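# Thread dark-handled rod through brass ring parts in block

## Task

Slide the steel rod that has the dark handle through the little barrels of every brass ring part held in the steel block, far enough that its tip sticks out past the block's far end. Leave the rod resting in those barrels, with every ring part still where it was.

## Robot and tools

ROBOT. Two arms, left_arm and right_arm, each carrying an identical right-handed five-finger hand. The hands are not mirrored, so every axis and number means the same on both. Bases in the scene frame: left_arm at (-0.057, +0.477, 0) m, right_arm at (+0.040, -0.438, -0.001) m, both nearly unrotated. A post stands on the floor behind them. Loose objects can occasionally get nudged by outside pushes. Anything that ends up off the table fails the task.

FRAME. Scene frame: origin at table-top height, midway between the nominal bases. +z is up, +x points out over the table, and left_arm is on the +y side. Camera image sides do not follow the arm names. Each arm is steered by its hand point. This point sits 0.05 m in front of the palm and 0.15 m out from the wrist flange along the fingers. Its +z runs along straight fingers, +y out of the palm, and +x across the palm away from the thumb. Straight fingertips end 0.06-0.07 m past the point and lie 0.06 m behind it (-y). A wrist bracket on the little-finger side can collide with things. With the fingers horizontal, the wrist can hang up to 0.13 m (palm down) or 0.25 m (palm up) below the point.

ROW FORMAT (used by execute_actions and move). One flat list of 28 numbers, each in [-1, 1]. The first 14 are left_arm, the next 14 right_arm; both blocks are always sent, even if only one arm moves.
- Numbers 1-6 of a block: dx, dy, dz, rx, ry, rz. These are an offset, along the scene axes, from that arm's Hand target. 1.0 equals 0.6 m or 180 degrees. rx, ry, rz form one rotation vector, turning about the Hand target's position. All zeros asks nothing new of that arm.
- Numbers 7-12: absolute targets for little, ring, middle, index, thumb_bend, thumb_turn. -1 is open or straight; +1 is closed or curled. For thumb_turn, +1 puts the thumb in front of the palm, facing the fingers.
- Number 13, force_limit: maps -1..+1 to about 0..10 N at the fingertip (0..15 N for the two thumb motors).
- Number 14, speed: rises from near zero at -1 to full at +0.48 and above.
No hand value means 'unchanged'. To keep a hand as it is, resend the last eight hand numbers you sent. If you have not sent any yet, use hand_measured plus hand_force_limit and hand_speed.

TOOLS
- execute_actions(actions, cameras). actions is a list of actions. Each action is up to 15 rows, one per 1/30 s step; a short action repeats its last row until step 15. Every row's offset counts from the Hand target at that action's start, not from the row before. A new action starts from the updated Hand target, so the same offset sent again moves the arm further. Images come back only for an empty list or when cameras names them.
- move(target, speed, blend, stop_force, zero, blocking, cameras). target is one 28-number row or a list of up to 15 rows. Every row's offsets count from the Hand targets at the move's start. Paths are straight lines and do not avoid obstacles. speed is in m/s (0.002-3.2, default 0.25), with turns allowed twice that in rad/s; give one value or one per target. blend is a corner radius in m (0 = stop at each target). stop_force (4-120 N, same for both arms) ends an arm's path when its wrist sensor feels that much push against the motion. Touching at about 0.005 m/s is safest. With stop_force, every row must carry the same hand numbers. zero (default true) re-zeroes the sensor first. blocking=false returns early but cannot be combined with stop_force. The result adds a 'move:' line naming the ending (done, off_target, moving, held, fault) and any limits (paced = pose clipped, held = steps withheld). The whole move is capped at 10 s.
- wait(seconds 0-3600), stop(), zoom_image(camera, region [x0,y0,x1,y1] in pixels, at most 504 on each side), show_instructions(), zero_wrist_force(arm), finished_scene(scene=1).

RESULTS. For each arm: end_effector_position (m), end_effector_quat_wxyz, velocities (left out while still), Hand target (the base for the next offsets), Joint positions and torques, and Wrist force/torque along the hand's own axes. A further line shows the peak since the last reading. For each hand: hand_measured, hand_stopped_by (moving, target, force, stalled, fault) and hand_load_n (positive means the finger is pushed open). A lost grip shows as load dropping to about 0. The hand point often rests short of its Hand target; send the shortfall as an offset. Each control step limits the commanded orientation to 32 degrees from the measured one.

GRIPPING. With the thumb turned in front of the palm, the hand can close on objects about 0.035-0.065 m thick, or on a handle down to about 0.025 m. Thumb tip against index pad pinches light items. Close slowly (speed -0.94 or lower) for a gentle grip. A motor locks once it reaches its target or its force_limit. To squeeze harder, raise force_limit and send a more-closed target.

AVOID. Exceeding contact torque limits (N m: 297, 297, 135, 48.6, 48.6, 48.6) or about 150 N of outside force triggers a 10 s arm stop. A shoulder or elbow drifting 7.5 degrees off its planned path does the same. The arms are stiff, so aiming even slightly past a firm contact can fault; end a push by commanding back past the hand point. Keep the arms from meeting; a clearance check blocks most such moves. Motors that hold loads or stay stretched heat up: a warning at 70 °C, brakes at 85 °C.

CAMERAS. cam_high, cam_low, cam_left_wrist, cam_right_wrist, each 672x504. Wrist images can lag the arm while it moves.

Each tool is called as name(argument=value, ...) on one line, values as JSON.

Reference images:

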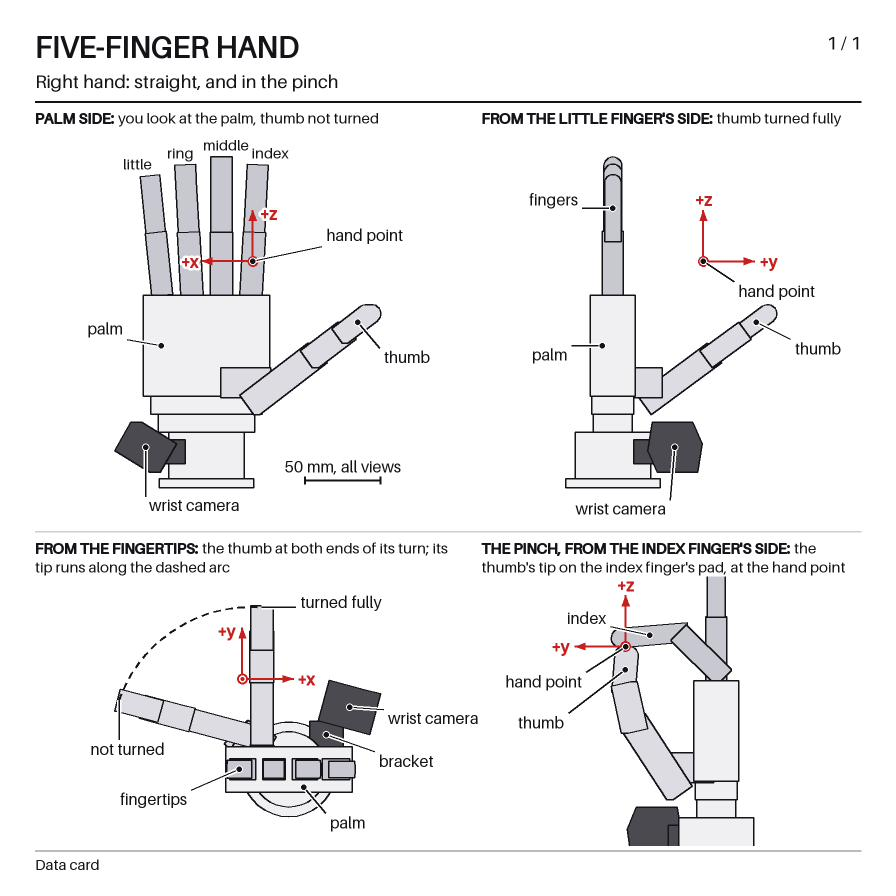

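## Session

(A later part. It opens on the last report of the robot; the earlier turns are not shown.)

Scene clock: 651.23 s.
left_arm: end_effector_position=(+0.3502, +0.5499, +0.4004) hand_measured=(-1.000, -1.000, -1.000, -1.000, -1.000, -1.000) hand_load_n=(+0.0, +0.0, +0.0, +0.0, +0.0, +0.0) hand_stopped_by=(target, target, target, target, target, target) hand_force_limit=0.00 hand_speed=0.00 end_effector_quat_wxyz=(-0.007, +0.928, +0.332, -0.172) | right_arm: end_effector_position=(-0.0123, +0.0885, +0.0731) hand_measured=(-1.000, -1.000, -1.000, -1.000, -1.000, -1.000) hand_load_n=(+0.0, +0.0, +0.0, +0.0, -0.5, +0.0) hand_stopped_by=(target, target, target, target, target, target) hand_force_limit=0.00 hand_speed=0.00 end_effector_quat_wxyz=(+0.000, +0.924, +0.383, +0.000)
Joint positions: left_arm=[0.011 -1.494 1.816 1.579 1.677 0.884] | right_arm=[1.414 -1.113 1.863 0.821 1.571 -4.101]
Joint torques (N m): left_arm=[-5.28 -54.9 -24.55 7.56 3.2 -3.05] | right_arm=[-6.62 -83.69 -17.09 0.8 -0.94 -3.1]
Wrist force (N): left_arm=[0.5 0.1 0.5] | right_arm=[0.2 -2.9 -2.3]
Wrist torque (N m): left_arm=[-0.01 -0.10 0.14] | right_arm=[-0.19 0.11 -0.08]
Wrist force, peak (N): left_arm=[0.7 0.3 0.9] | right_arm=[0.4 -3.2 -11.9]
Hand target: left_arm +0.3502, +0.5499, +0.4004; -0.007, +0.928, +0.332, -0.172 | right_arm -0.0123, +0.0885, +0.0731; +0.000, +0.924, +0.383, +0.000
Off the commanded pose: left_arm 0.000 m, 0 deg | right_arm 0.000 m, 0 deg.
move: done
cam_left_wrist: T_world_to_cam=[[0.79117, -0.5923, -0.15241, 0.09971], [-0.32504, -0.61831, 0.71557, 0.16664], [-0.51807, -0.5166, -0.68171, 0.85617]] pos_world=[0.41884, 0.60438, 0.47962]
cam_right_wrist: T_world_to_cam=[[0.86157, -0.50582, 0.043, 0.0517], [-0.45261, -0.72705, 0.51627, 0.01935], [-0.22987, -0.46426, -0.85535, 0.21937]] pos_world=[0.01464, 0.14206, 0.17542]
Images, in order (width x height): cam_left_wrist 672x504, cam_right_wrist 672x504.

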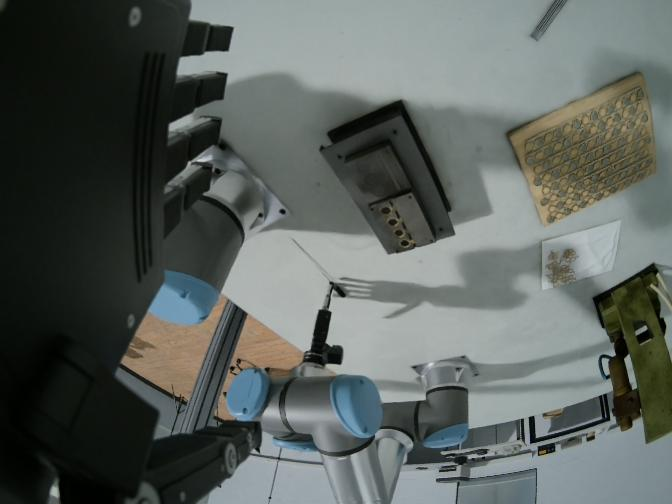

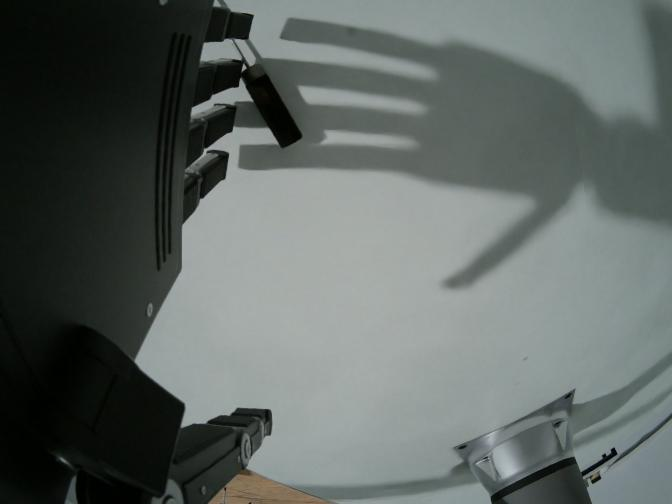

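move(target=[[0,0,0,0,0,0,-1,-1,-1,-1,-1,-1,0,0,-0.02,0.02,0,0,0,0,-1,-1,-1,-1,-1,-1,0,0],[0,0,0,0,0,0,-1,-1,-1,-1,-1,-1,0,0,-0.02,0.02,0.2,0,0,0,-1,-1,-1,-1,-1,-1,0,0],[0,0,0,0,0,0,-1,-1,-1,-1,-1,-1,0,0,0.15,0.02,0.3,0.3222,-0.1505,-0.716,-1,-1,-1,-1,-1,-1,0,0]], cameras=["cam_right_wrist","cam_left_wrist"], speed=[0.05,0.15,0.35])

Scene clock: 806.70 s.
left_arm: end_effector_position=(+0.3502, +0.5499, +0.4004) hand_measured=(-1.000, -1.000, -1.000, -1.000, -1.000, -1.000) hand_load_n=(+0.0, +0.0, +0.0, +0.0, +0.0, +0.0) hand_stopped_by=(target, target, target, target, target, target) hand_force_limit=0.00 hand_speed=0.00 end_effector_quat_wxyz=(-0.007, +0.928, +0.332, -0.172) | right_arm: end_effector_position=(+0.0777, +0.1005, +0.2531) hand_measured=(-1.000, -1.000, -1.000, -1.000, -1.000, -1.000) hand_load_n=(+0.0, -0.5, +0.0, +0.0, -0.5, -0.5) hand_stopped_by=(target, target, target, target, target, target) hand_force_limit=0.00 hand_speed=0.00 end_effector_quat_wxyz=(-0.286, +0.612, -0.668, +0.312)
Joint positions: left_arm=[0.011 -1.494 1.816 1.579 1.677 0.884] | right_arm=[1.503 -1.331 1.894 1.012 2.444 -1.567]
Joint torques (N m): left_arm=[-5.3 -54.31 -25.66 7.27 2.96 -3.13] | right_arm=[12.02 -43.48 -36.5 5.18 3.94 1.53]
Wrist force (N): left_arm=[0.6 0.2 0.3] | right_arm=[0.7 -0.9 -2.8]
Wrist torque (N m): left_arm=[0.02 -0.11 0.15] | right_arm=[-0.08 -0.01 -0.29]
Wrist force, peak (N): left_arm=[0.7 0.7 0.7] | right_arm=[0.3 -3.2 -3.7]
Hand target: left_arm +0.3502, +0.5499, +0.4004; -0.007, +0.928, +0.332, -0.172 | right_arm +0.0777, +0.1005, +0.2531; +0.285, -0.612, +0.668, -0.312
Off the commanded pose: left_arm 0.000 m, 0 deg | right_arm 0.000 m, 0 deg.
move: done
cam_left_wrist: T_world_to_cam=[[0.79117, -0.5923, -0.15241, 0.09971], [-0.32504, -0.61831, 0.71557, 0.16664], [-0.51807, -0.5166, -0.68171, 0.85617]] pos_world=[0.41884, 0.60438, 0.47962]
cam_right_wrist: T_world_to_cam=[[-0.67339, -0.19376, -0.71345, 0.25191], [-0.44546, 0.87652, 0.18241, -0.10134], [0.59001, 0.44064, -0.67655, 0.19965]] pos_world=[0.0067, 0.04966, 0.33328]
Images, in order (width x height): cam_left_wrist 672x504, cam_right_wrist 672x504.

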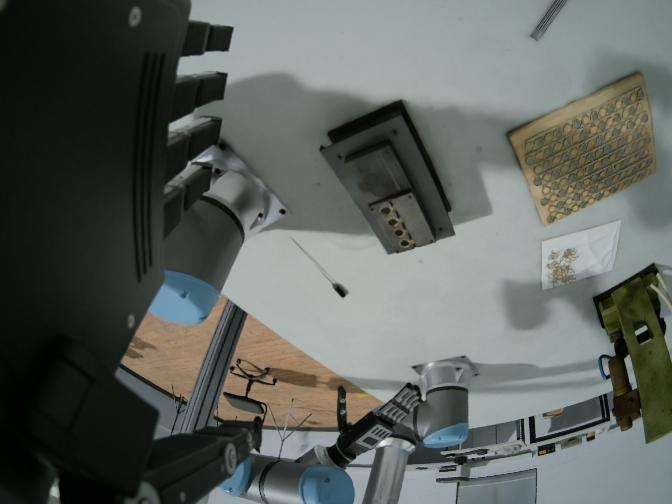

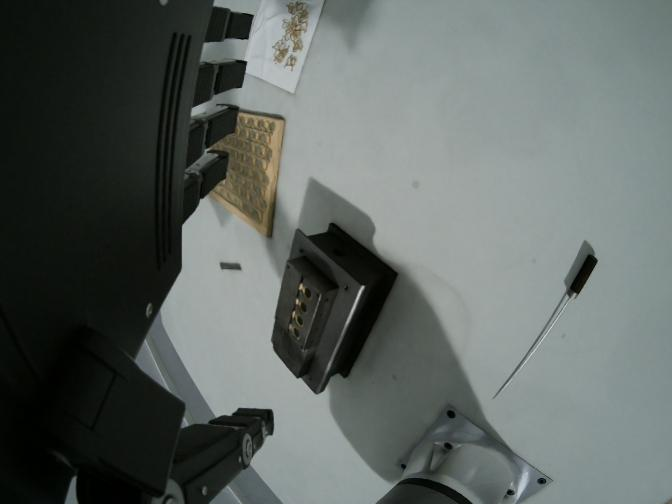

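zoom_image(camera="cam_right_wrist", region=[480, 230, 620, 410])

zoom_image(camera="cam_right_wrist", region=[260, 210, 410, 400])

Scaled by 2.800 from the camera's image (finer frame: 960x720).

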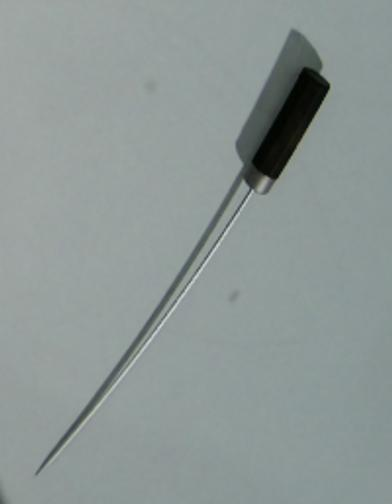

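Scaled by 2.653 from the camera's image (finer frame: 960x720).

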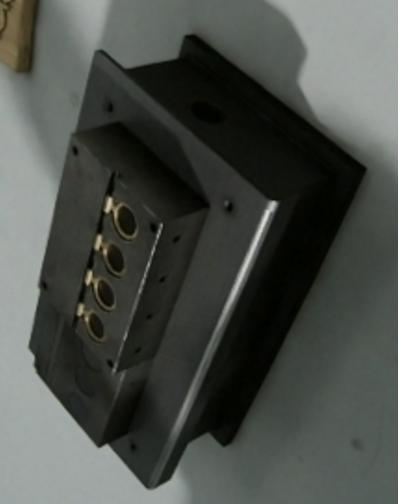

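move(target=[0,0,0,0,0,0,-1,-1,-1,-1,-1,-1,0,0,-0.1403,0.075,-0.272,0,0,0.011,1,1,0.16,0.16,-0.76,1,0,0], cameras=["cam_right_wrist","cam_left_wrist"], speed=0.15)

Scene clock: 845.47 s.
left_arm: end_effector_position=(+0.3502, +0.5499, +0.4004) hand_measured=(-1.000, -1.000, -1.000, -1.000, -1.000, -1.000) hand_load_n=(+0.0, +0.0, +0.0, +0.0, +0.0, +0.0) hand_stopped_by=(target, target, target, target, target, target) hand_force_limit=0.00 hand_speed=0.00 end_effector_quat_wxyz=(-0.007, +0.928, +0.332, -0.172) | right_arm: end_effector_position=(-0.0064, +0.1455, +0.0900) hand_measured=(+1.000, +1.000, +0.160, +0.160, -0.760, +1.000) hand_load_n=(+0.0, +0.0, -0.5, +0.0, +0.0, +0.0) hand_stopped_by=(target, target, target, target, target, target) hand_force_limit=0.00 hand_speed=0.00 end_effector_quat_wxyz=(-0.291, +0.624, -0.657, +0.307)
Joint positions: left_arm=[0.011 -1.494 1.816 1.579 1.677 0.884] | right_arm=[1.658 -1.047 1.874 0.89 2.435 -1.381]
Joint torques (N m): left_arm=[-4.83 -55.96 -25.08 7.44 2.93 -2.91] | right_arm=[12.68 -57.32 -28.94 1.27 -1.32 1.99]
Wrist force (N): left_arm=[0.8 0.1 0.6] | right_arm=[0.6 -0.6 -3.5]
Wrist torque (N m): left_arm=[0.00 -0.14 0.16] | right_arm=[0.03 -0.01 -0.32]
Wrist force, peak (N): left_arm=[0.8 0.2 0.9] | right_arm=[0.7 -0.5 -3.9]
Hand target: left_arm +0.3502, +0.5499, +0.4004; -0.007, +0.928, +0.332, -0.172 | right_arm -0.0065, +0.1455, +0.0899; -0.291, +0.624, -0.657, +0.307
Off the commanded pose: left_arm 0.000 m, 0 deg | right_arm 0.000 m, 0 deg.
move: done
cam_left_wrist: T_world_to_cam=[[0.79117, -0.5923, -0.15241, 0.09971], [-0.32504, -0.61831, 0.71557, 0.16664], [-0.51807, -0.5166, -0.68171, 0.85617]] pos_world=[0.41884, 0.60438, 0.47962]
cam_right_wrist: T_world_to_cam=[[-0.6663, -0.21687, -0.71345, 0.09098], [-0.47545, 0.86062, 0.18243, -0.14637], [0.57445, 0.46076, -0.67654, 0.11613]] pos_world=[-0.07568, 0.09219, 0.17018]
Images, in order (width x height): cam_left_wrist 672x504, cam_right_wrist 672x504.

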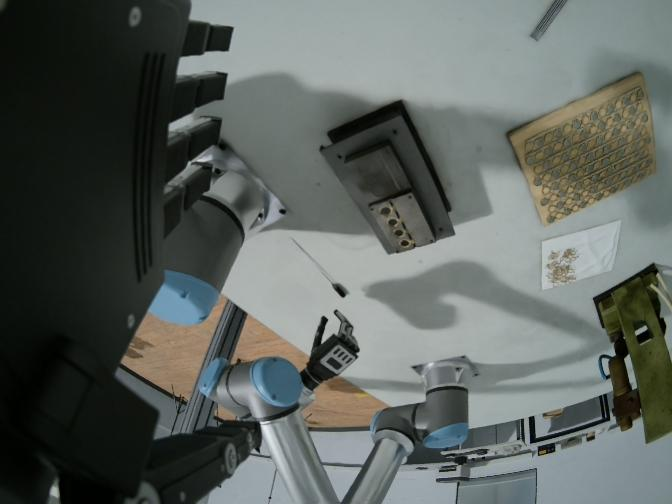

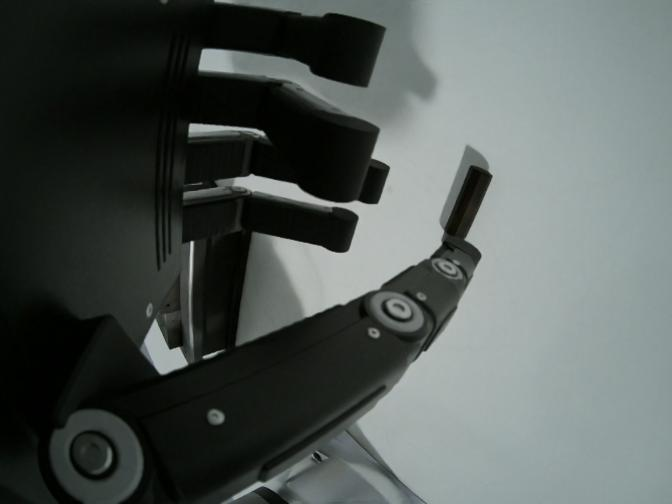

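move(target=[0,0,0,0,0,0,-1,-1,-1,-1,-1,-1,0,0,0,-0.0043,-0.095,0,0,0,1,1,0.16,0.16,-0.76,1,0,0], cameras=["cam_right_wrist"], speed=0.08)

Scene clock: 866.13 s.
left_arm: end_effector_position=(+0.3502, +0.5499, +0.4004) hand_measured=(-1.000, -1.000, -1.000, -1.000, -1.000, -1.000) hand_load_n=(+0.0, +0.0, +0.0, +0.0, +0.0, +0.0) hand_stopped_by=(target, target, target, target, target, target) hand_force_limit=0.00 hand_speed=0.00 end_effector_quat_wxyz=(-0.007, +0.928, +0.332, -0.172) | right_arm: end_effector_position=(-0.0065, +0.1429, +0.0330) hand_measured=(+1.000, +1.000, +0.160, +0.160, -0.760, +1.000) hand_load_n=(+0.0, +0.0, +0.0, +0.0, +0.0, +0.0) hand_stopped_by=(target, target, target, target, target, target) hand_force_limit=0.00 hand_speed=0.00 end_effector_quat_wxyz=(-0.291, +0.624, -0.658, +0.307)
Joint positions: left_arm=[0.011 -1.494 1.816 1.579 1.677 0.884] | right_arm=[1.658 -0.975 1.893 0.799 2.435 -1.38]
Joint torques (N m): left_arm=[-6.68 -53.41 -25.79 6.86 2.97 -2.73] | right_arm=[9.02 -59.99 -10.94 0.91 -0.58 -2.25]
Wrist force (N): left_arm=[0.7 0.2 0.6] | right_arm=[1.1 -0.5 -3.5]
Wrist torque (N m): left_arm=[0.01 -0.15 0.16] | right_arm=[0.06 -0.09 -0.28]
Wrist force, peak (N): left_arm=[1.2 0.2 0.3] | right_arm=[0.7 -1.0 -4.0]
Hand target: left_arm +0.3502, +0.5499, +0.4004; -0.007, +0.928, +0.332, -0.172 | right_arm -0.0065, +0.1429, +0.0329; -0.291, +0.624, -0.657, +0.307
Off the commanded pose: left_arm 0.000 m, 0 deg | right_arm 0.000 m, 0 deg.
move: done
cam_right_wrist: T_world_to_cam=[[-0.66637, -0.21675, -0.71342, 0.04967], [-0.47536, 0.86065, 0.18253, -0.13379], [0.57444, 0.46076, -0.67654, 0.07882]] pos_world=[-0.07578, 0.08959, 0.11318]

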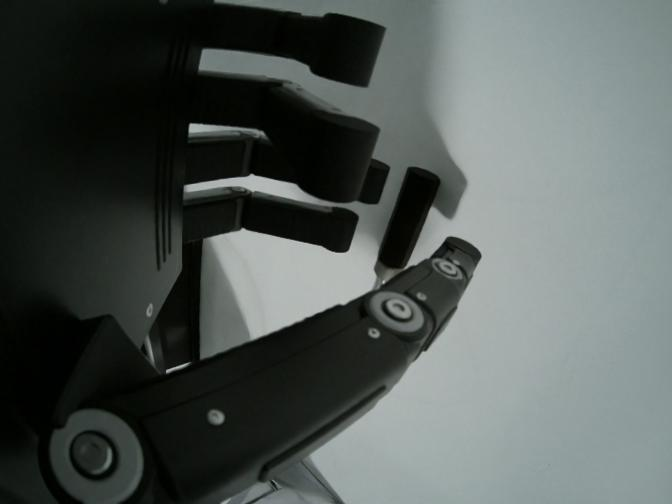

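move(target=[0,0,0,0,0,0,-1,-1,-1,-1,-1,-1,0,0,0.0023,0.0033,-0.013,0,0,0,1,1,0.16,0.16,-0.76,1,0,0], cameras=[], speed=0.04)

move(target=[0,0,0,0,0,0,-1,-1,-1,-1,-1,-1,0,0,0,0,-0.017,0,0,0,1,1,0.16,0.16,-0.76,1,0,0], cameras=["cam_right_wrist"], speed=0.008, stop_force=4)

Scene clock: 889.07 s.
left_arm: end_effector_position=(+0.3502, +0.5499, +0.4004) hand_measured=(-1.000, -1.000, -1.000, -1.000, -1.000, -1.000) hand_load_n=(+0.0, +0.0, +0.0, +0.0, +0.0, +0.0) hand_stopped_by=(target, target, target, target, target, target) hand_force_limit=0.00 hand_speed=0.00 end_effector_quat_wxyz=(-0.007, +0.928, +0.332, -0.172) | right_arm: end_effector_position=(-0.0051, +0.1449, +0.0252) hand_measured=(+1.000, +1.000, +0.160, +0.160, -0.760, +1.000) hand_load_n=(+0.5, +0.0, +0.0, +0.0, +0.0, +0.0) hand_stopped_by=(target, target, target, target, target, target) hand_force_limit=0.00 hand_speed=0.00 end_effector_quat_wxyz=(-0.291, +0.624, -0.657, +0.307)
Joint positions: left_arm=[0.011 -1.494 1.816 1.579 1.677 0.884] | right_arm=[1.656 -0.963 1.891 0.786 2.435 -1.384]
Joint torques (N m): left_arm=[-7.14 -54 -26.28 7.35 2.66 -2.85] | right_arm=[-8.08 -62.45 -25.68 1.37 3.49 -2.37]
Wrist force (N): left_arm=[0.8 -0.1 0.5] | right_arm=[0.7 -1.0 -3.5]
Wrist torque (N m): left_arm=[-0.04 -0.15 0.15] | right_arm=[-0.02 -0.04 -0.01]
Wrist force, peak (N): left_arm=[0.9 0.0 0.8] | right_arm=[0.6 -1.0 -4.0]
Hand target: left_arm +0.3502, +0.5499, +0.4004; -0.007, +0.928, +0.332, -0.172 | right_arm -0.0051, +0.1449, +0.0251; -0.291, +0.624, -0.657, +0.307
Off the commanded pose: left_arm 0.000 m, 0 deg | right_arm 0.000 m, 0 deg.
move: done

Scene clock: 891.07 s.
left_arm: end_effector_position=(+0.3502, +0.5499, +0.4004) hand_measured=(-1.000, -1.000, -1.000, -1.000, -1.000, -1.000) hand_load_n=(+0.0, +0.0, +0.0, +0.0, +0.0, +0.0) hand_stopped_by=(target, target, target, target, target, target) hand_force_limit=0.00 hand_speed=0.00 end_effector_quat_wxyz=(-0.007, +0.928, +0.332, -0.172) | right_arm: end_effector_position=(-0.0051, +0.1449, +0.0179) hand_measured=(+1.000, +1.000, +0.160, +0.160, -0.760, +1.000) hand_load_n=(+0.0, +0.0, +0.0, -0.5, +0.0, +0.0) hand_stopped_by=(target, target, target, target, target, target) hand_force_limit=0.00 hand_speed=0.00 end_effector_quat_wxyz=(-0.291, +0.624, -0.657, +0.307)
Joint positions: left_arm=[0.011 -1.494 1.816 1.579 1.677 0.884] | right_arm=[1.656 -0.953 1.892 0.775 2.435 -1.384]
Joint torques (N m): left_arm=[-5.47 -52.98 -26.07 7.28 2.84 -2.78] | right_arm=[4.56 -85.49 -19.08 4.73 -2.47 -2.57]
Wrist force (N): left_arm=[0.6 -0.1 0.6] | right_arm=[0.7 -5.9 -4.6]
Wrist torque (N m): left_arm=[-0.04 -0.13 0.14] | right_arm=[0.03 -0.03 -0.13]
Wrist force, peak (N): left_arm=[0.6 0.0 1.0] | right_arm=[0.9 -11.5 -6.1]
Hand target: left_arm +0.3502, +0.5499, +0.4004; -0.007, +0.928, +0.332, -0.172 | right_arm -0.0051, +0.1449, +0.0179; -0.291, +0.624, -0.657, +0.307 (not the last commanded pose)
Off the commanded pose: left_arm 0.000 m, 0 deg | right_arm 0.003 m, 0 deg.
move: contact (right_arm)
cam_right_wrist: T_world_to_cam=[[-0.66636, -0.21691, -0.71339, 0.04034], [-0.47539, 0.86067, 0.18236, -0.13203], [0.57443, 0.46065, -0.67663, 0.06684]] pos_world=[-0.07428, 0.09159, 0.09808]

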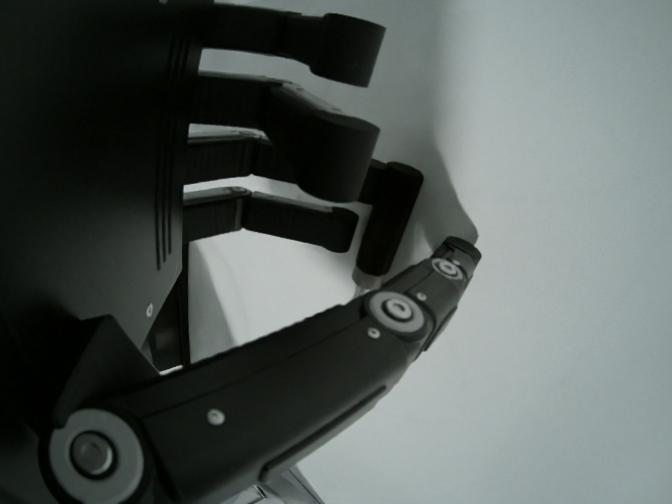

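move(target=[[0,0,0,0,0,0,-1,-1,-1,-1,-1,-1,0,0,0,0,0.002,0,0,0,1,1,0.32,0.24,-0.76,1,0,-0.5],[0,0,0,0,0,0,-1,-1,-1,-1,-1,-1,0,0,0,0,0.002,0,0,0,1,1,0.32,0.24,-0.76,1,0,-0.5]], cameras=[], speed=0.02)

move(target=[0,0,0,0,0,0,-1,-1,-1,-1,-1,-1,0,0,0,0,-0.013,0,0,0,1,1,0.32,0.24,-0.76,1,0,-0.5], cameras=["cam_right_wrist"], speed=0.008, stop_force=4)

Scene clock: 941.60 s.
left_arm: end_effector_position=(+0.3502, +0.5499, +0.4004) hand_measured=(-1.000, -1.000, -1.000, -1.000, -1.000, -1.000) hand_load_n=(+0.0, +0.0, +0.5, +0.0, +0.0, +0.0) hand_stopped_by=(target, target, target, target, target, target) hand_force_limit=0.00 hand_speed=0.00 end_effector_quat_wxyz=(-0.007, +0.928, +0.332, -0.172) | right_arm: end_effector_position=(-0.0051, +0.1449, +0.0191) hand_measured=(+1.000, +1.000, +0.320, +0.240, -0.760, +1.000) hand_load_n=(+0.0, +0.0, +0.0, +0.0, +0.0, +0.0) hand_stopped_by=(target, target, target, target, target, target) hand_force_limit=0.00 hand_speed=-0.50 end_effector_quat_wxyz=(-0.291, +0.624, -0.657, +0.307)
Joint positions: left_arm=[0.011 -1.494 1.816 1.579 1.677 0.884] | right_arm=[1.656 -0.955 1.892 0.777 2.435 -1.384]
Joint torques (N m): left_arm=[-6.77 -56.15 -26.23 6.83 2.94 -2.68] | right_arm=[6.71 -89.85 -25.13 5.67 -0.7 -2.41]
Wrist force (N): left_arm=[0.5 0.5 0.1] | right_arm=[0.6 -0.6 -3.4]
Wrist torque (N m): left_arm=[0.09 -0.08 0.15] | right_arm=[0.01 -0.04 -0.03]
Wrist force, peak (N): left_arm=[1.1 0.3 0.2] | right_arm=[0.7 -6.3 -4.7]
Hand target: left_arm +0.3502, +0.5499, +0.4004; -0.007, +0.928, +0.332, -0.172 | right_arm -0.0051, +0.1449, +0.0191; -0.291, +0.624, -0.657, +0.307
Off the commanded pose: left_arm 0.000 m, 0 deg | right_arm 0.000 m, 0 deg.
move: done

Scene clock: 943.07 s.
left_arm: end_effector_position=(+0.3502, +0.5499, +0.4004) hand_measured=(-1.000, -1.000, -1.000, -1.000, -1.000, -1.000) hand_load_n=(+0.0, +0.0, +0.0, +0.0, +0.0, +0.0) hand_stopped_by=(target, target, target, target, target, target) hand_force_limit=0.00 hand_speed=0.00 end_effector_quat_wxyz=(-0.007, +0.928, +0.332, -0.172) | right_arm: end_effector_position=(-0.0051, +0.1449, +0.0162) hand_measured=(+1.000, +1.000, +0.320, +0.240, -0.760, +1.000) hand_load_n=(+0.0, +0.0, +0.0, +0.5, +0.0, +0.0) hand_stopped_by=(target, target, target, target, target, target) hand_force_limit=0.00 hand_speed=-0.50 end_effector_quat_wxyz=(-0.291, +0.624, -0.657, +0.307)
Joint positions: left_arm=[0.011 -1.494 1.816 1.579 1.677 0.884] | right_arm=[1.656 -0.951 1.892 0.772 2.435 -1.384]
Joint torques (N m): left_arm=[-6.3 -53.36 -24.64 7.11 2.97 -3.11] | right_arm=[12.81 -87.35 -21.58 5.11 -0.09 -1.85]
Wrist force (N): left_arm=[0.5 0.5 0.6] | right_arm=[-0.3 -4.3 -7.2]
Wrist torque (N m): left_arm=[0.05 -0.10 0.15] | right_arm=[-0.22 0.10 -0.11]
Wrist force, peak (N): left_arm=[0.9 -0.5 0.9] | right_arm=[0.4 -9.1 -12.3]
Hand target: left_arm +0.3502, +0.5499, +0.4004; -0.007, +0.928, +0.332, -0.172 | right_arm -0.0051, +0.1449, +0.0162; -0.291, +0.624, -0.657, +0.307 (not the last commanded pose)
Off the commanded pose: left_arm 0.000 m, 0 deg | right_arm 0.005 m, 0 deg.
move: contact (right_arm)
cam_right_wrist: T_world_to_cam=[[-0.6663, -0.21687, -0.71345, 0.039], [-0.47545, 0.86062, 0.18243, -0.13176], [0.57445, 0.46076, -0.67654, 0.06567]] pos_world=[-0.07438, 0.09159, 0.09628]

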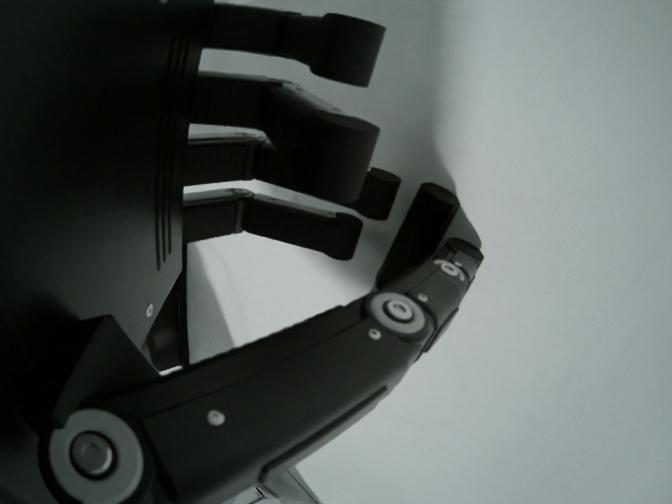

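move(target=[[0,0,0,0,0,0,-1,-1,-1,-1,-1,-1,0,0,0,0,0.04,0,0,0,1,1,0.24,0.24,-1,1,0,-0.5],[0,0,0,0,0,0,-1,-1,-1,-1,-1,-1,0,0,0,0,0.04,-0.0444,0.0022,0,1,1,0.24,0.24,-1,1,0,-0.5]], cameras=["cam_right_wrist","cam_left_wrist"], speed=0.06)

zoom_image(camera="cam_left_wrist", region=[260, 210, 400, 330])

Scene clock: 1017.43 s.
left_arm: end_effector_position=(+0.3502, +0.5499, +0.4004) hand_measured=(-1.000, -1.000, -1.000, -1.000, -1.000, -1.000) hand_load_n=(+0.0, +0.0, +0.0, +0.0, +0.0, +0.0) hand_stopped_by=(target, target, target, target, target, target) hand_force_limit=0.00 hand_speed=0.00 end_effector_quat_wxyz=(-0.007, +0.928, +0.332, -0.172) | right_arm: end_effector_position=(-0.0051, +0.1449, +0.0402) hand_measured=(+1.000, +1.000, +0.240, +0.240, -1.000, +1.000) hand_load_n=(+0.0, +0.0, +0.0, +0.0, +0.0, +0.0) hand_stopped_by=(target, target, target, target, target, target) hand_force_limit=0.00 hand_speed=-0.50 end_effector_quat_wxyz=(-0.244, +0.643, -0.636, +0.350)
Joint positions: left_arm=[0.011 -1.494 1.816 1.579 1.677 0.884] | right_arm=[1.65 -0.939 1.836 0.945 2.421 -1.398]
Joint torques (N m): left_arm=[-2.61 -54.35 -24.49 7.4 2.76 -3.03] | right_arm=[-6.11 -65.75 -25.94 5.05 -1.66 -2.74]
Wrist force (N): left_arm=[0.7 0.3 0.8] | right_arm=[0.5 -0.4 -4.0]
Wrist torque (N m): left_arm=[0.01 -0.14 0.16] | right_arm=[0.14 0.02 -0.01]
Wrist force, peak (N): left_arm=[0.9 0.6 0.7] | right_arm=[0.7 -4.6 -7.4]
Hand target: left_arm +0.3502, +0.5499, +0.4004; -0.007, +0.928, +0.332, -0.172 | right_arm -0.0051, +0.1449, +0.0402; -0.244, +0.643, -0.635, +0.350
Off the commanded pose: left_arm 0.000 m, 0 deg | right_arm 0.000 m, 0 deg.
move: done
cam_left_wrist: T_world_to_cam=[[0.79117, -0.5923, -0.15241, 0.09971], [-0.32504, -0.61831, 0.71557, 0.16664], [-0.51807, -0.5166, -0.68171, 0.85617]] pos_world=[0.41884, 0.60438, 0.47962]
cam_right_wrist: T_world_to_cam=[[-0.67112, -0.3135, -0.6718, 0.06851], [-0.47457, 0.87786, 0.06444, -0.13392], [0.56954, 0.36206, -0.73793, 0.09864]] pos_world=[-0.07375, 0.10332, 0.12744]
Images, in order (width x height): cam_left_wrist 672x504, cam_right_wrist 672x504.

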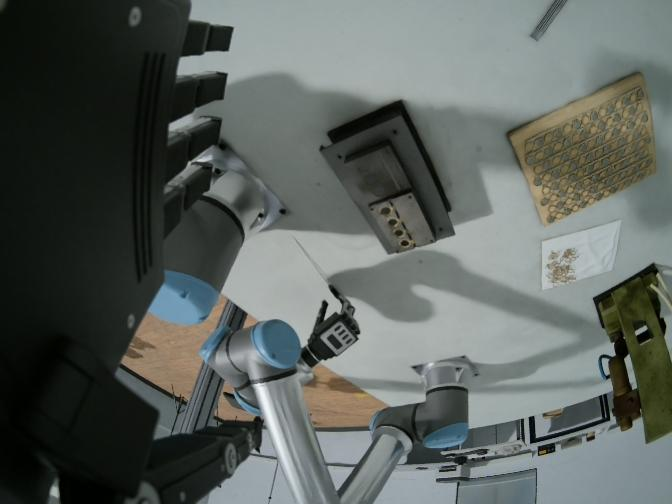

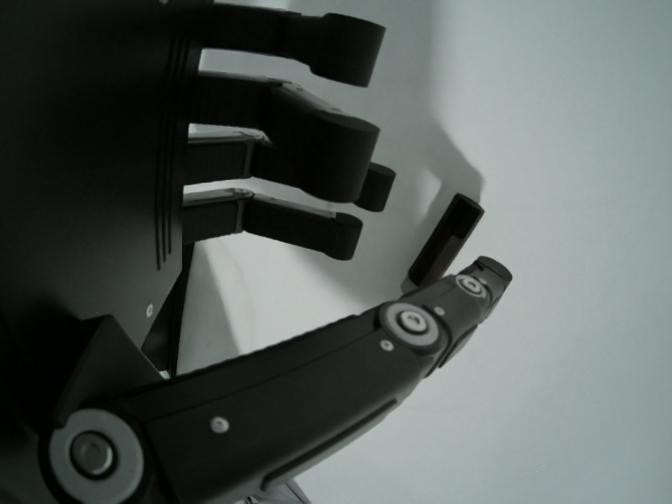

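Scaled by 3.600 from the camera's image (finer frame: 960x720).

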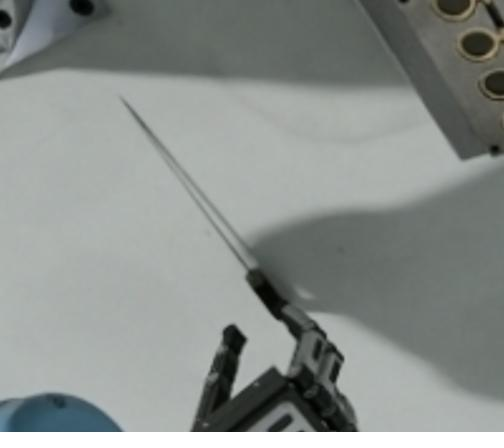

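move(target=[[0,0,0,0,0,0,-1,-1,-1,-1,-1,-1,0,0,-0.009,-0.004,-0.01,0,0,-0.039,1,1,0.22,0.28,-0.68,1,0,-0.5],[0,0,0,0,0,0,-1,-1,-1,-1,-1,-1,0,0,-0.009,-0.004,-0.0428,0,0,-0.039,1,1,0.22,0.28,-0.68,1,0,-0.5]], cameras=["cam_right_wrist"], speed=0.03)

Scene clock: 1055.47 s.
left_arm: end_effector_position=(+0.3502, +0.5499, +0.4004) hand_measured=(-1.000, -1.000, -1.000, -1.000, -1.000, -1.000) hand_load_n=(+0.0, +0.0, +0.0, +0.0, +0.0, +0.0) hand_stopped_by=(target, target, target, target, target, target) hand_force_limit=0.00 hand_speed=0.00 end_effector_quat_wxyz=(-0.007, +0.928, +0.332, -0.172) | right_arm: end_effector_position=(-0.0105, +0.1425, +0.0146) hand_measured=(+1.000, +1.000, +0.220, +0.280, -0.680, +1.000) hand_load_n=(+0.0, +0.0, +0.0, +0.0, +0.0, +0.0) hand_stopped_by=(target, target, target, target, target, target) hand_force_limit=0.00 hand_speed=-0.50 end_effector_quat_wxyz=(+0.223, -0.603, +0.674, -0.364)
Joint positions: left_arm=[0.011 -1.494 1.816 1.579 1.677 0.884] | right_arm=[1.653 -0.871 1.81 1.033 2.379 -1.222]
Joint torques (N m): left_arm=[-3.12 -51.49 -25.12 6.63 2.95 -2.97] | right_arm=[14.36 -69.84 -13.18 1.12 -1.63 1.58]
Wrist force (N): left_arm=[0.5 -0.3 0.5] | right_arm=[1.1 -1.5 -3.8]
Wrist torque (N m): left_arm=[-0.05 -0.11 0.14] | right_arm=[-0.04 -0.09 -0.28]
Wrist force, peak (N): left_arm=[0.9 -0.4 0.8] | right_arm=[1.1 -1.5 -3.8]
Hand target: left_arm +0.3502, +0.5499, +0.4004; -0.007, +0.928, +0.332, -0.172 | right_arm -0.0105, +0.1425, +0.0145; +0.223, -0.603, +0.674, -0.364
Off the commanded pose: left_arm 0.000 m, 0 deg | right_arm 0.000 m, 0 deg.
move: done
cam_right_wrist: T_world_to_cam=[[-0.70443, -0.22916, -0.67176, 0.03453], [-0.36368, 0.9293, 0.06435, -0.13896], [0.60952, 0.28964, -0.73797, 0.09446]] pos_world=[-0.08379, 0.10969, 0.10184]

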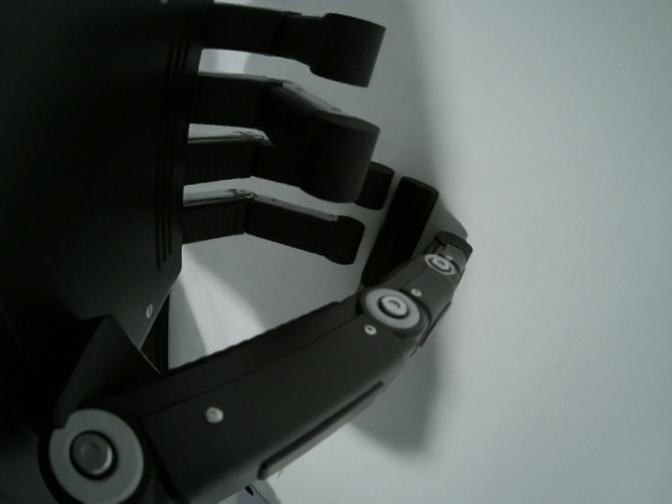

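move(target=[0,0,0,0,0,0,-1,-1,-1,-1,-1,-1,0,0,0,0,0,0,0,0,1,1,0.22,0.28,-0.6,1,-0.3,-0.8], cameras=[])

move(target=[0,0,0,0,0,0,-1,-1,-1,-1,-1,-1,0,0,0,0,-0.0045,0,0,0,1,1,0.22,0.28,-0.6,1,-0.3,-0.8], cameras=["cam_right_wrist"], speed=0.006, stop_force=4)

Scene clock: 1064.67 s.
left_arm: end_effector_position=(+0.3502, +0.5499, +0.4004) hand_measured=(-1.000, -1.000, -1.000, -1.000, -1.000, -1.000) hand_load_n=(+0.0, +0.0, +0.0, +0.0, +0.0, +0.0) hand_stopped_by=(target, target, target, target, target, target) hand_force_limit=0.00 hand_speed=0.00 end_effector_quat_wxyz=(-0.007, +0.928, +0.332, -0.172) | right_arm: end_effector_position=(-0.0105, +0.1425, +0.0145) hand_measured=(+1.000, +1.000, +0.220, +0.280, -0.600, +1.000) hand_load_n=(+0.0, +0.0, +0.0, +0.0, +0.0, +0.0) hand_stopped_by=(target, target, target, target, target, target) hand_force_limit=-0.30 hand_speed=-0.80 end_effector_quat_wxyz=(+0.223, -0.603, +0.674, -0.364)
Joint positions: left_arm=[0.011 -1.494 1.816 1.579 1.677 0.884] | right_arm=[1.653 -0.871 1.81 1.033 2.379 -1.222]
Joint torques (N m): left_arm=[-5.28 -53.57 -26.22 6.54 2.43 -2.83] | right_arm=[7.48 -67.44 -19.88 1.45 1.21 -2.13]
Wrist force (N): left_arm=[0.5 -0.1 0.7] | right_arm=[1.1 -0.7 -3.0]
Wrist torque (N m): left_arm=[-0.04 -0.11 0.13] | right_arm=[0.02 -0.10 -0.27]
Wrist force, peak (N): left_arm=[0.6 0.2 1.0] | right_arm=[1.1 -2.2 -4.8]
Hand target: left_arm +0.3502, +0.5499, +0.4004; -0.007, +0.928, +0.332, -0.172 | right_arm -0.0105, +0.1425, +0.0145; +0.223, -0.603, +0.674, -0.364
Off the commanded pose: left_arm 0.000 m, 0 deg | right_arm 0.000 m, 0 deg.
move: done

Scene clock: 1065.97 s.
left_arm: end_effector_position=(+0.3502, +0.5499, +0.4004) hand_measured=(-1.000, -1.000, -1.000, -1.000, -1.000, -1.000) hand_load_n=(+0.0, +0.0, +0.5, +0.0, +0.0, +0.0) hand_stopped_by=(target, target, target, target, target, target) hand_force_limit=0.00 hand_speed=0.00 end_effector_quat_wxyz=(-0.007, +0.928, +0.332, -0.172) | right_arm: end_effector_position=(-0.0105, +0.1425, +0.0134) hand_measured=(+1.000, +1.000, +0.220, +0.280, -0.600, +1.000) hand_load_n=(+0.0, +0.0, +0.0, +0.0, +0.0, +0.0) hand_stopped_by=(target, target, target, target, target, target) hand_force_limit=-0.30 hand_speed=-0.80 end_effector_quat_wxyz=(+0.223, -0.603, +0.674, -0.364)
Joint positions: left_arm=[0.011 -1.494 1.816 1.579 1.677 0.884] | right_arm=[1.653 -0.87 1.81 1.031 2.379 -1.222]
Joint torques (N m): left_arm=[-5.27 -54.18 -25.72 6.24 2.86 -2.92] | right_arm=[6.61 -92.87 -18.5 5.2 1.34 -2.45]
Wrist force (N): left_arm=[0.7 0.0 0.6] | right_arm=[0.6 -3.9 -7.0]
Wrist torque (N m): left_arm=[-0.02 -0.13 0.15] | right_arm=[-0.16 -0.01 -0.32]
Wrist force, peak (N): left_arm=[0.8 0.1 0.9] | right_arm=[0.5 -5.4 -9.3]
Hand target: left_arm +0.3502, +0.5499, +0.4004; -0.007, +0.928, +0.332, -0.172 | right_arm -0.0105, +0.1425, +0.0134; +0.223, -0.603, +0.674, -0.364 (not the last commanded pose)
Off the commanded pose: left_arm 0.000 m, 0 deg | right_arm 0.002 m, 0 deg.
move: contact (right_arm)
cam_right_wrist: T_world_to_cam=[[-0.70445, -0.22925, -0.67171, 0.03379], [-0.36375, 0.92927, 0.06433, -0.13889], [0.60945, 0.28966, -0.73801, 0.09364]] pos_world=[-0.08379, 0.10969, 0.10074]

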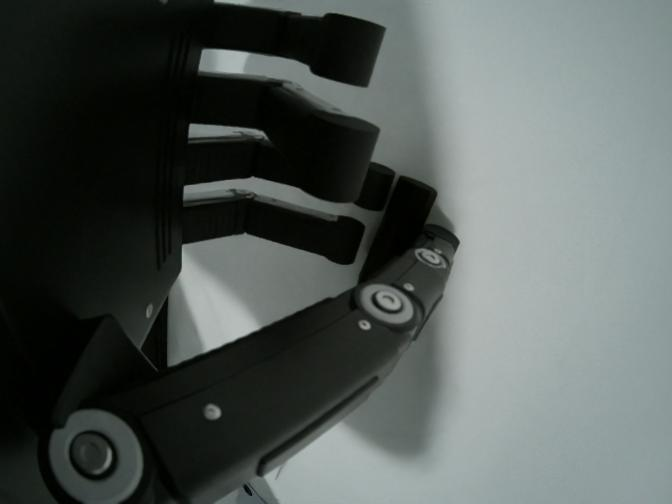

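move(target=[0,0,0,0,0,0,-1,-1,-1,-1,-1,-1,0,0,0,0,0.0008,0,0,0,1,1,0.22,0.28,-0.6,1,-0.4,-0.9], cameras=[])

move(target=[0,0,0,0,0,0,-1,-1,-1,-1,-1,-1,0,0,0,0,0,0,0,0,1,1,0.22,0.28,-0.3,1,-0.4,-0.9], cameras=["cam_right_wrist"])

Scene clock: 1078.30 s.
left_arm: end_effector_position=(+0.3502, +0.5499, +0.4004) hand_measured=(-1.000, -1.000, -1.000, -1.000, -1.000, -1.000) hand_load_n=(+0.0, +0.0, +0.0, +0.0, +0.0, +0.0) hand_stopped_by=(target, target, target, target, target, target) hand_force_limit=0.00 hand_speed=0.00 end_effector_quat_wxyz=(-0.007, +0.928, +0.332, -0.172) | right_arm: end_effector_position=(-0.0105, +0.1425, +0.0139) hand_measured=(+1.000, +1.000, +0.220, +0.280, -0.600, +1.000) hand_load_n=(+0.0, +0.0, +0.0, +0.0, -0.5, +0.0) hand_stopped_by=(target, target, target, target, target, target) hand_force_limit=-0.40 hand_speed=-0.90 end_effector_quat_wxyz=(+0.223, -0.603, +0.674, -0.364)
Joint positions: left_arm=[0.011 -1.494 1.816 1.579 1.677 0.884] | right_arm=[1.653 -0.87 1.81 1.032 2.379 -1.222]
Joint torques (N m): left_arm=[-4.3 -54.14 -25.69 6.23 2.66 -2.96] | right_arm=[9.83 -96.49 -20.46 5.51 1.55 -2.09]
Wrist force (N): left_arm=[0.7 0.0 0.7] | right_arm=[0.9 -0.6 -3.3]
Wrist torque (N m): left_arm=[-0.03 -0.14 0.15] | right_arm=[0.05 -0.07 -0.27]
Wrist force, peak (N): left_arm=[1.2 0.2 0.7] | right_arm=[0.2 -4.1 -7.9]
Hand target: left_arm +0.3502, +0.5499, +0.4004; -0.007, +0.928, +0.332, -0.172 | right_arm -0.0105, +0.1425, +0.0139; +0.223, -0.603, +0.674, -0.364
Off the commanded pose: left_arm 0.000 m, 0 deg | right_arm 0.000 m, 0 deg.
move: done

Scene clock: 1079.63 s.
left_arm: end_effector_position=(+0.3502, +0.5499, +0.4004) hand_measured=(-1.000, -1.000, -1.000, -1.000, -1.000, -1.000) hand_load_n=(+0.0, +0.0, +0.0, +0.0, -0.5, +0.0) hand_stopped_by=(target, target, target, target, target, target) hand_force_limit=0.00 hand_speed=0.00 end_effector_quat_wxyz=(-0.007, +0.928, +0.332, -0.172) | right_arm: end_effector_position=(-0.0105, +0.1425, +0.0139) hand_measured=(+1.000, +1.000, +0.220, +0.280, -0.444, +1.000) hand_load_n=(+0.0, +0.0, +1.0, +1.0, +4.5, +0.5) hand_stopped_by=(target, target, target, target, force, target) hand_force_limit=-0.40 hand_speed=-0.90 end_effector_quat_wxyz=(+0.223, -0.603, +0.674, -0.364)
Joint positions: left_arm=[0.011 -1.494 1.816 1.579 1.677 0.884] | right_arm=[1.653 -0.87 1.81 1.032 2.379 -1.222]
Joint torques (N m): left_arm=[-2.46 -53.56 -25.16 6.23 2.61 -3.09] | right_arm=[8.61 -94.27 -23.11 5.27 1.34 -2.09]
Wrist force (N): left_arm=[0.6 0.2 0.2] | right_arm=[0.5 -1.2 -3.8]
Wrist torque (N m): left_arm=[0.02 -0.11 0.15] | right_arm=[-0.01 0.00 -0.31]
Wrist force, peak (N): left_arm=[1.0 0.2 0.8] | right_arm=[0.4 -0.8 -4.1]
Hand target: left_arm +0.3502, +0.5499, +0.4004; -0.007, +0.928, +0.332, -0.172 | right_arm -0.0105, +0.1425, +0.0139; +0.223, -0.603, +0.674, -0.364
Off the commanded pose: left_arm 0.000 m, 0 deg | right_arm 0.000 m, 0 deg.
move: done
cam_right_wrist: T_world_to_cam=[[-0.70445, -0.22925, -0.67171, 0.03413], [-0.36375, 0.92927, 0.06433, -0.13892], [0.60945, 0.28966, -0.73801, 0.09401]] pos_world=[-0.08379, 0.10969, 0.10124]

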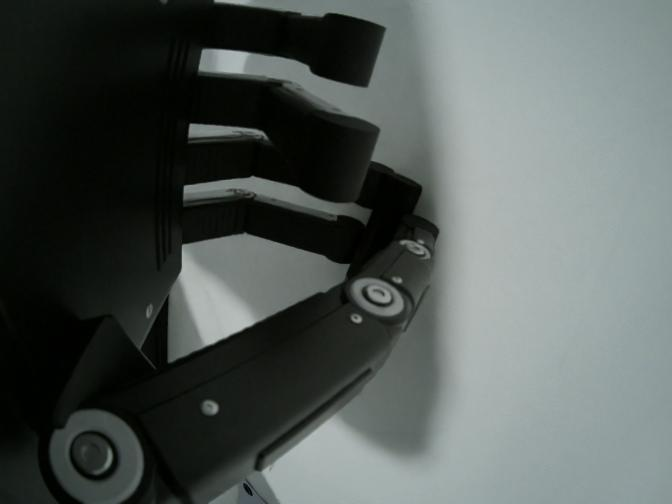

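move(target=[0,0,0,0,0,0,-1,-1,-1,-1,-1,-1,0,0,0,0,0,0,0,0,1,1,0.3,0.36,-0.3,1,-0.2,-0.9], cameras=[])

move(target=[0,0,0,0,0,0,-1,-1,-1,-1,-1,-1,0,0,0,0,0.1,0,0,0,1,1,0.3,0.36,-0.3,1,-0.2,-0.9], cameras=["cam_right_wrist","cam_left_wrist"], speed=0.03)

zoom_image(camera="cam_left_wrist", region=[240, 190, 400, 330])

Scene clock: 1094.27 s.
left_arm: end_effector_position=(+0.3502, +0.5499, +0.4004) hand_measured=(-1.000, -1.000, -1.000, -1.000, -1.000, -1.000) hand_load_n=(+0.0, +0.0, +0.0, +0.0, -0.5, +0.0) hand_stopped_by=(target, target, target, target, target, target) hand_force_limit=0.00 hand_speed=0.00 end_effector_quat_wxyz=(-0.007, +0.928, +0.332, -0.172) | right_arm: end_effector_position=(-0.0105, +0.1425, +0.0139) hand_measured=(+1.000, +1.000, +0.274, +0.358, -0.446, +1.000) hand_load_n=(+0.5, +0.0, +3.0, +4.0, +13.0, +1.0) hand_stopped_by=(target, target, force, force, force, target) hand_force_limit=-0.20 hand_speed=-0.90 end_effector_quat_wxyz=(+0.223, -0.603, +0.674, -0.364)
Joint positions: left_arm=[0.011 -1.494 1.816 1.579 1.677 0.884] | right_arm=[1.653 -0.87 1.81 1.032 2.379 -1.222]
Joint torques (N m): left_arm=[-5.28 -54.52 -25.86 6.28 2.59 -2.86] | right_arm=[6.19 -89.12 -24.32 4.81 1.37 -2.37]
Wrist force (N): left_arm=[0.6 0.3 0.7] | right_arm=[0.6 -0.4 -3.1]
Wrist torque (N m): left_arm=[0.01 -0.13 0.15] | right_arm=[0.05 -0.02 -0.30]
Wrist force, peak (N): left_arm=[0.9 0.4 0.9] | right_arm=[0.8 -1.5 -4.3]
Hand target: left_arm +0.3502, +0.5499, +0.4004; -0.007, +0.928, +0.332, -0.172 | right_arm -0.0105, +0.1425, +0.0139; +0.223, -0.603, +0.674, -0.364
Off the commanded pose: left_arm 0.000 m, 0 deg | right_arm 0.000 m, 0 deg.
move: done

Scene clock: 1096.60 s.
left_arm: end_effector_position=(+0.3502, +0.5499, +0.4004) hand_measured=(-1.000, -1.000, -1.000, -1.000, -1.000, -1.000) hand_load_n=(+0.0, +0.0, +0.0, +0.0, -0.5, +0.0) hand_stopped_by=(target, target, target, target, target, target) hand_force_limit=0.00 hand_speed=0.00 end_effector_quat_wxyz=(-0.007, +0.928, +0.332, -0.172) | right_arm: end_effector_position=(-0.0105, +0.1425, +0.0738) hand_measured=(+1.000, +1.000, +0.274, +0.358, -0.446, +1.000) hand_load_n=(+0.0, +0.0, +3.5, +4.0, +12.5, +0.5) hand_stopped_by=(target, target, force, force, force, target) hand_force_limit=-0.20 hand_speed=-0.90 end_effector_quat_wxyz=(+0.223, -0.603, +0.674, -0.364)
Joint positions: left_arm=[0.011 -1.494 1.816 1.579 1.677 0.884] | right_arm=[1.653 -0.949 1.804 1.117 2.379 -1.222]
Joint torques (N m): left_arm=[-3.72 -54.74 -24.48 6.01 2.47 -2.9] | right_arm=[2.02 -95.01 -26.91 5.3 2.17 -1.13]
Wrist force (N): left_arm=[0.6 0.1 0.3] | right_arm=[0.6 -0.9 -2.8]
Wrist torque (N m): left_arm=[0.02 -0.10 0.15] | right_arm=[-0.05 -0.05 -0.30]
Wrist force, peak (N): left_arm=[1.0 0.1 0.9] | right_arm=[1.0 -0.5 -3.8]
Hand target: left_arm +0.3502, +0.5499, +0.4004; -0.007, +0.928, +0.332, -0.172 | right_arm -0.0105, +0.1425, +0.0739; +0.223, -0.603, +0.674, -0.364
Off the commanded pose: left_arm 0.000 m, 0 deg | right_arm 0.000 m, 0 deg.
move: done
cam_left_wrist: T_world_to_cam=[[0.79117, -0.5923, -0.15241, 0.09971], [-0.32504, -0.61831, 0.71557, 0.16664], [-0.51807, -0.5166, -0.68171, 0.85617]] pos_world=[0.41884, 0.60438, 0.47962]
cam_right_wrist: T_world_to_cam=[[-0.70445, -0.22925, -0.67171, 0.07436], [-0.36375, 0.92927, 0.06433, -0.14277], [0.60945, 0.28966, -0.73801, 0.13822]] pos_world=[-0.08379, 0.10969, 0.16114]
Images, in order (width x height): cam_left_wrist 672x504, cam_right_wrist 672x504.

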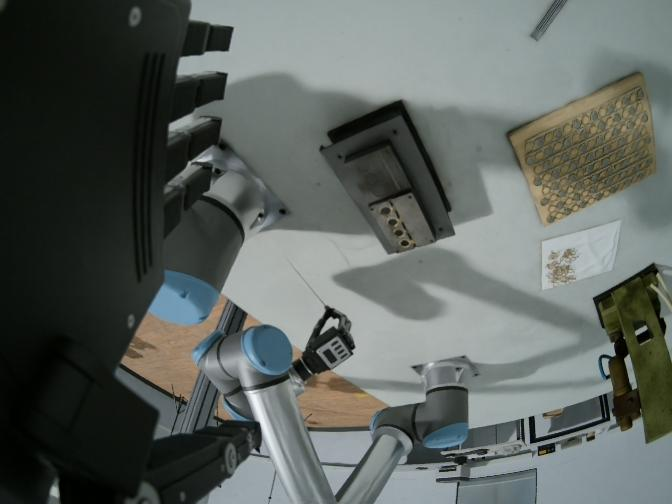

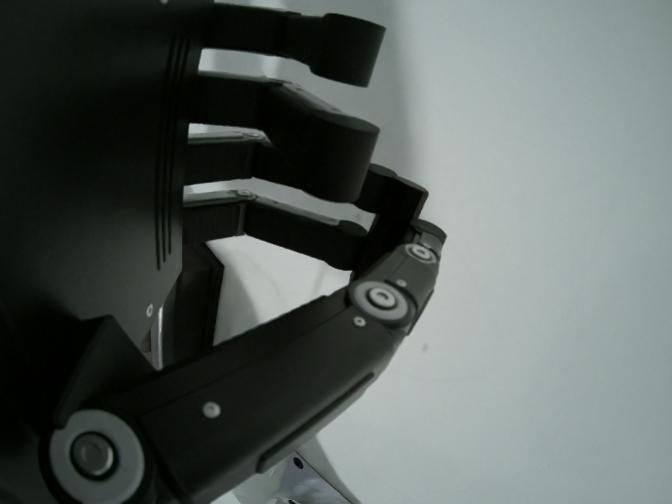

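Scaled by 3.150 from the camera's image (finer frame: 960x720).

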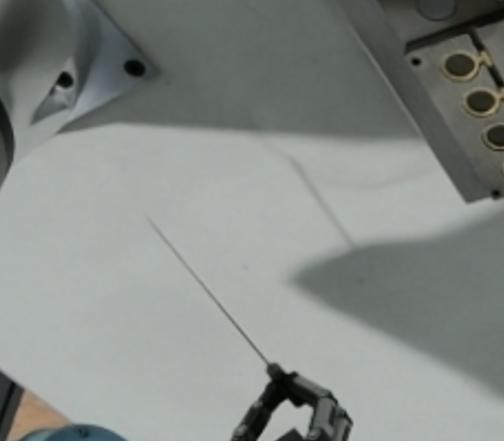

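move(target=[[0,-0.1,-0.08,0,0,0,-1,-1,-1,-1,-1,-1,0,0,0,-0.1667,0.1353,0,0,0,1,1,0.3,0.36,-0.3,1,-0.2,-0.9],[0,-0.308,-0.24,0,0,0,-1,-1,-1,-1,-1,-1,0,0,0.3667,-0.1667,0.1353,0,0,0,1,1,0.3,0.36,-0.3,1,-0.2,-0.9]], cameras=["cam_high","cam_right_wrist","cam_left_wrist"], speed=0.1, blend=[0.02,0])

Scene clock: 1168.30 s.
left_arm: end_effector_position=(+0.3502, +0.3651, +0.2564) hand_measured=(-1.000, -1.000, -1.000, -1.000, -1.000, -1.000) hand_load_n=(+0.0, +0.0, +0.0, +0.0, +0.0, +0.0) hand_stopped_by=(target, target, target, target, target, target) hand_force_limit=0.00 hand_speed=0.00 end_effector_quat_wxyz=(-0.007, +0.928, +0.332, -0.172) | right_arm: end_effector_position=(+0.2095, +0.0425, +0.1551) hand_measured=(+1.000, +1.000, +0.274, +0.358, -0.446, +1.000) hand_load_n=(+0.0, +0.0, +3.0, +4.0, +12.5, +1.0) hand_stopped_by=(target, target, force, force, force, target) hand_force_limit=-0.20 hand_speed=-0.90 end_effector_quat_wxyz=(+0.223, -0.603, +0.674, -0.364)
Joint positions: left_arm=[-0.383 -1.433 2.013 1.256 1.794 0.503] | right_arm=[1.227 -1.284 2.018 0.753 2.45 -1.86]
Joint torques (N m): left_arm=[-7.63 -26.68 -19.08 0.91 3.76 -3.59] | right_arm=[-6.18 -67.91 -31.69 0.73 -1.18 -3.23]
Wrist force (N): left_arm=[0.0 -0.4 0.7] | right_arm=[0.1 -0.7 -3.4]
Wrist torque (N m): left_arm=[-0.11 -0.04 0.13] | right_arm=[0.04 0.04 -0.02]
Wrist force, peak (N): left_arm=[0.2 0.0 1.4] | right_arm=[0.5 -0.4 -4.0]
Hand target: left_arm +0.3502, +0.3651, +0.2564; -0.007, +0.928, +0.332, -0.172 | right_arm +0.2095, +0.0425, +0.1551; +0.223, -0.603, +0.674, -0.364
Off the commanded pose: left_arm 0.000 m, 0 deg | right_arm 0.000 m, 0 deg.
move: done
cam_left_wrist: T_world_to_cam=[[0.79117, -0.5923, -0.15241, -0.0317], [-0.32504, -0.61831, 0.71557, 0.15541], [-0.51807, -0.5166, -0.68171, 0.66254]] pos_world=[0.41884, 0.41958, 0.33562]
cam_right_wrist: T_world_to_cam=[[-0.70443, -0.22916, -0.67176, 0.26094], [-0.36368, 0.9293, 0.06435, 0.02504], [0.60952, 0.28964, -0.73797, 0.09304]] pos_world=[0.13621, 0.00958, 0.24234]
Images, in order (width x height): cam_high 672x504, cam_left_wrist 672x504, cam_right_wrist 672x504.

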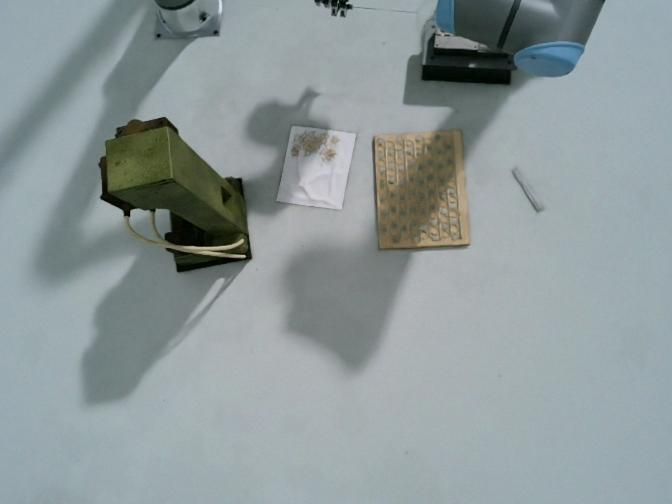

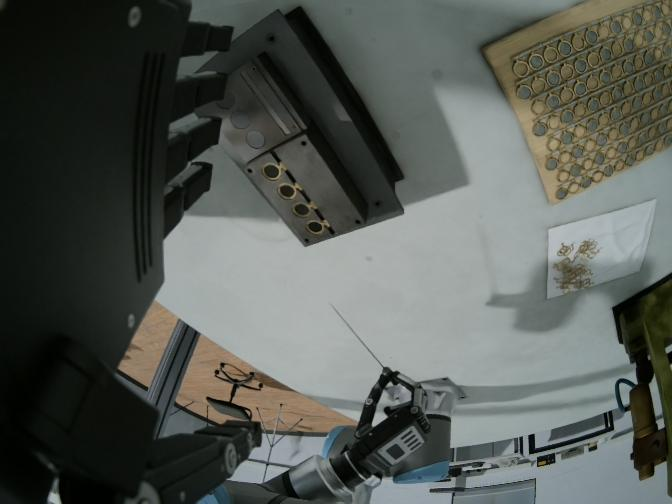

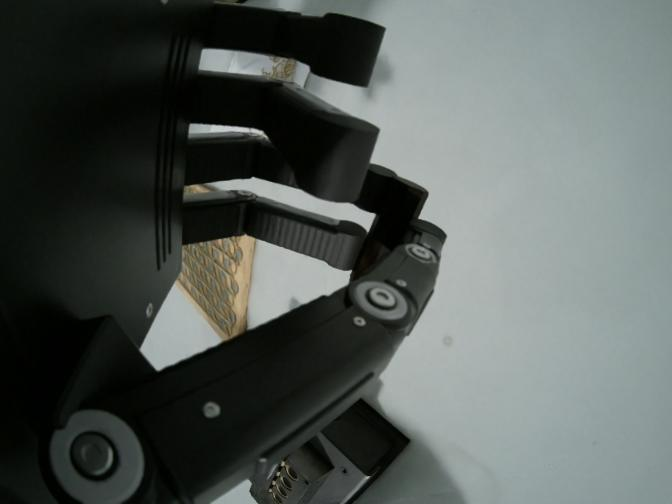

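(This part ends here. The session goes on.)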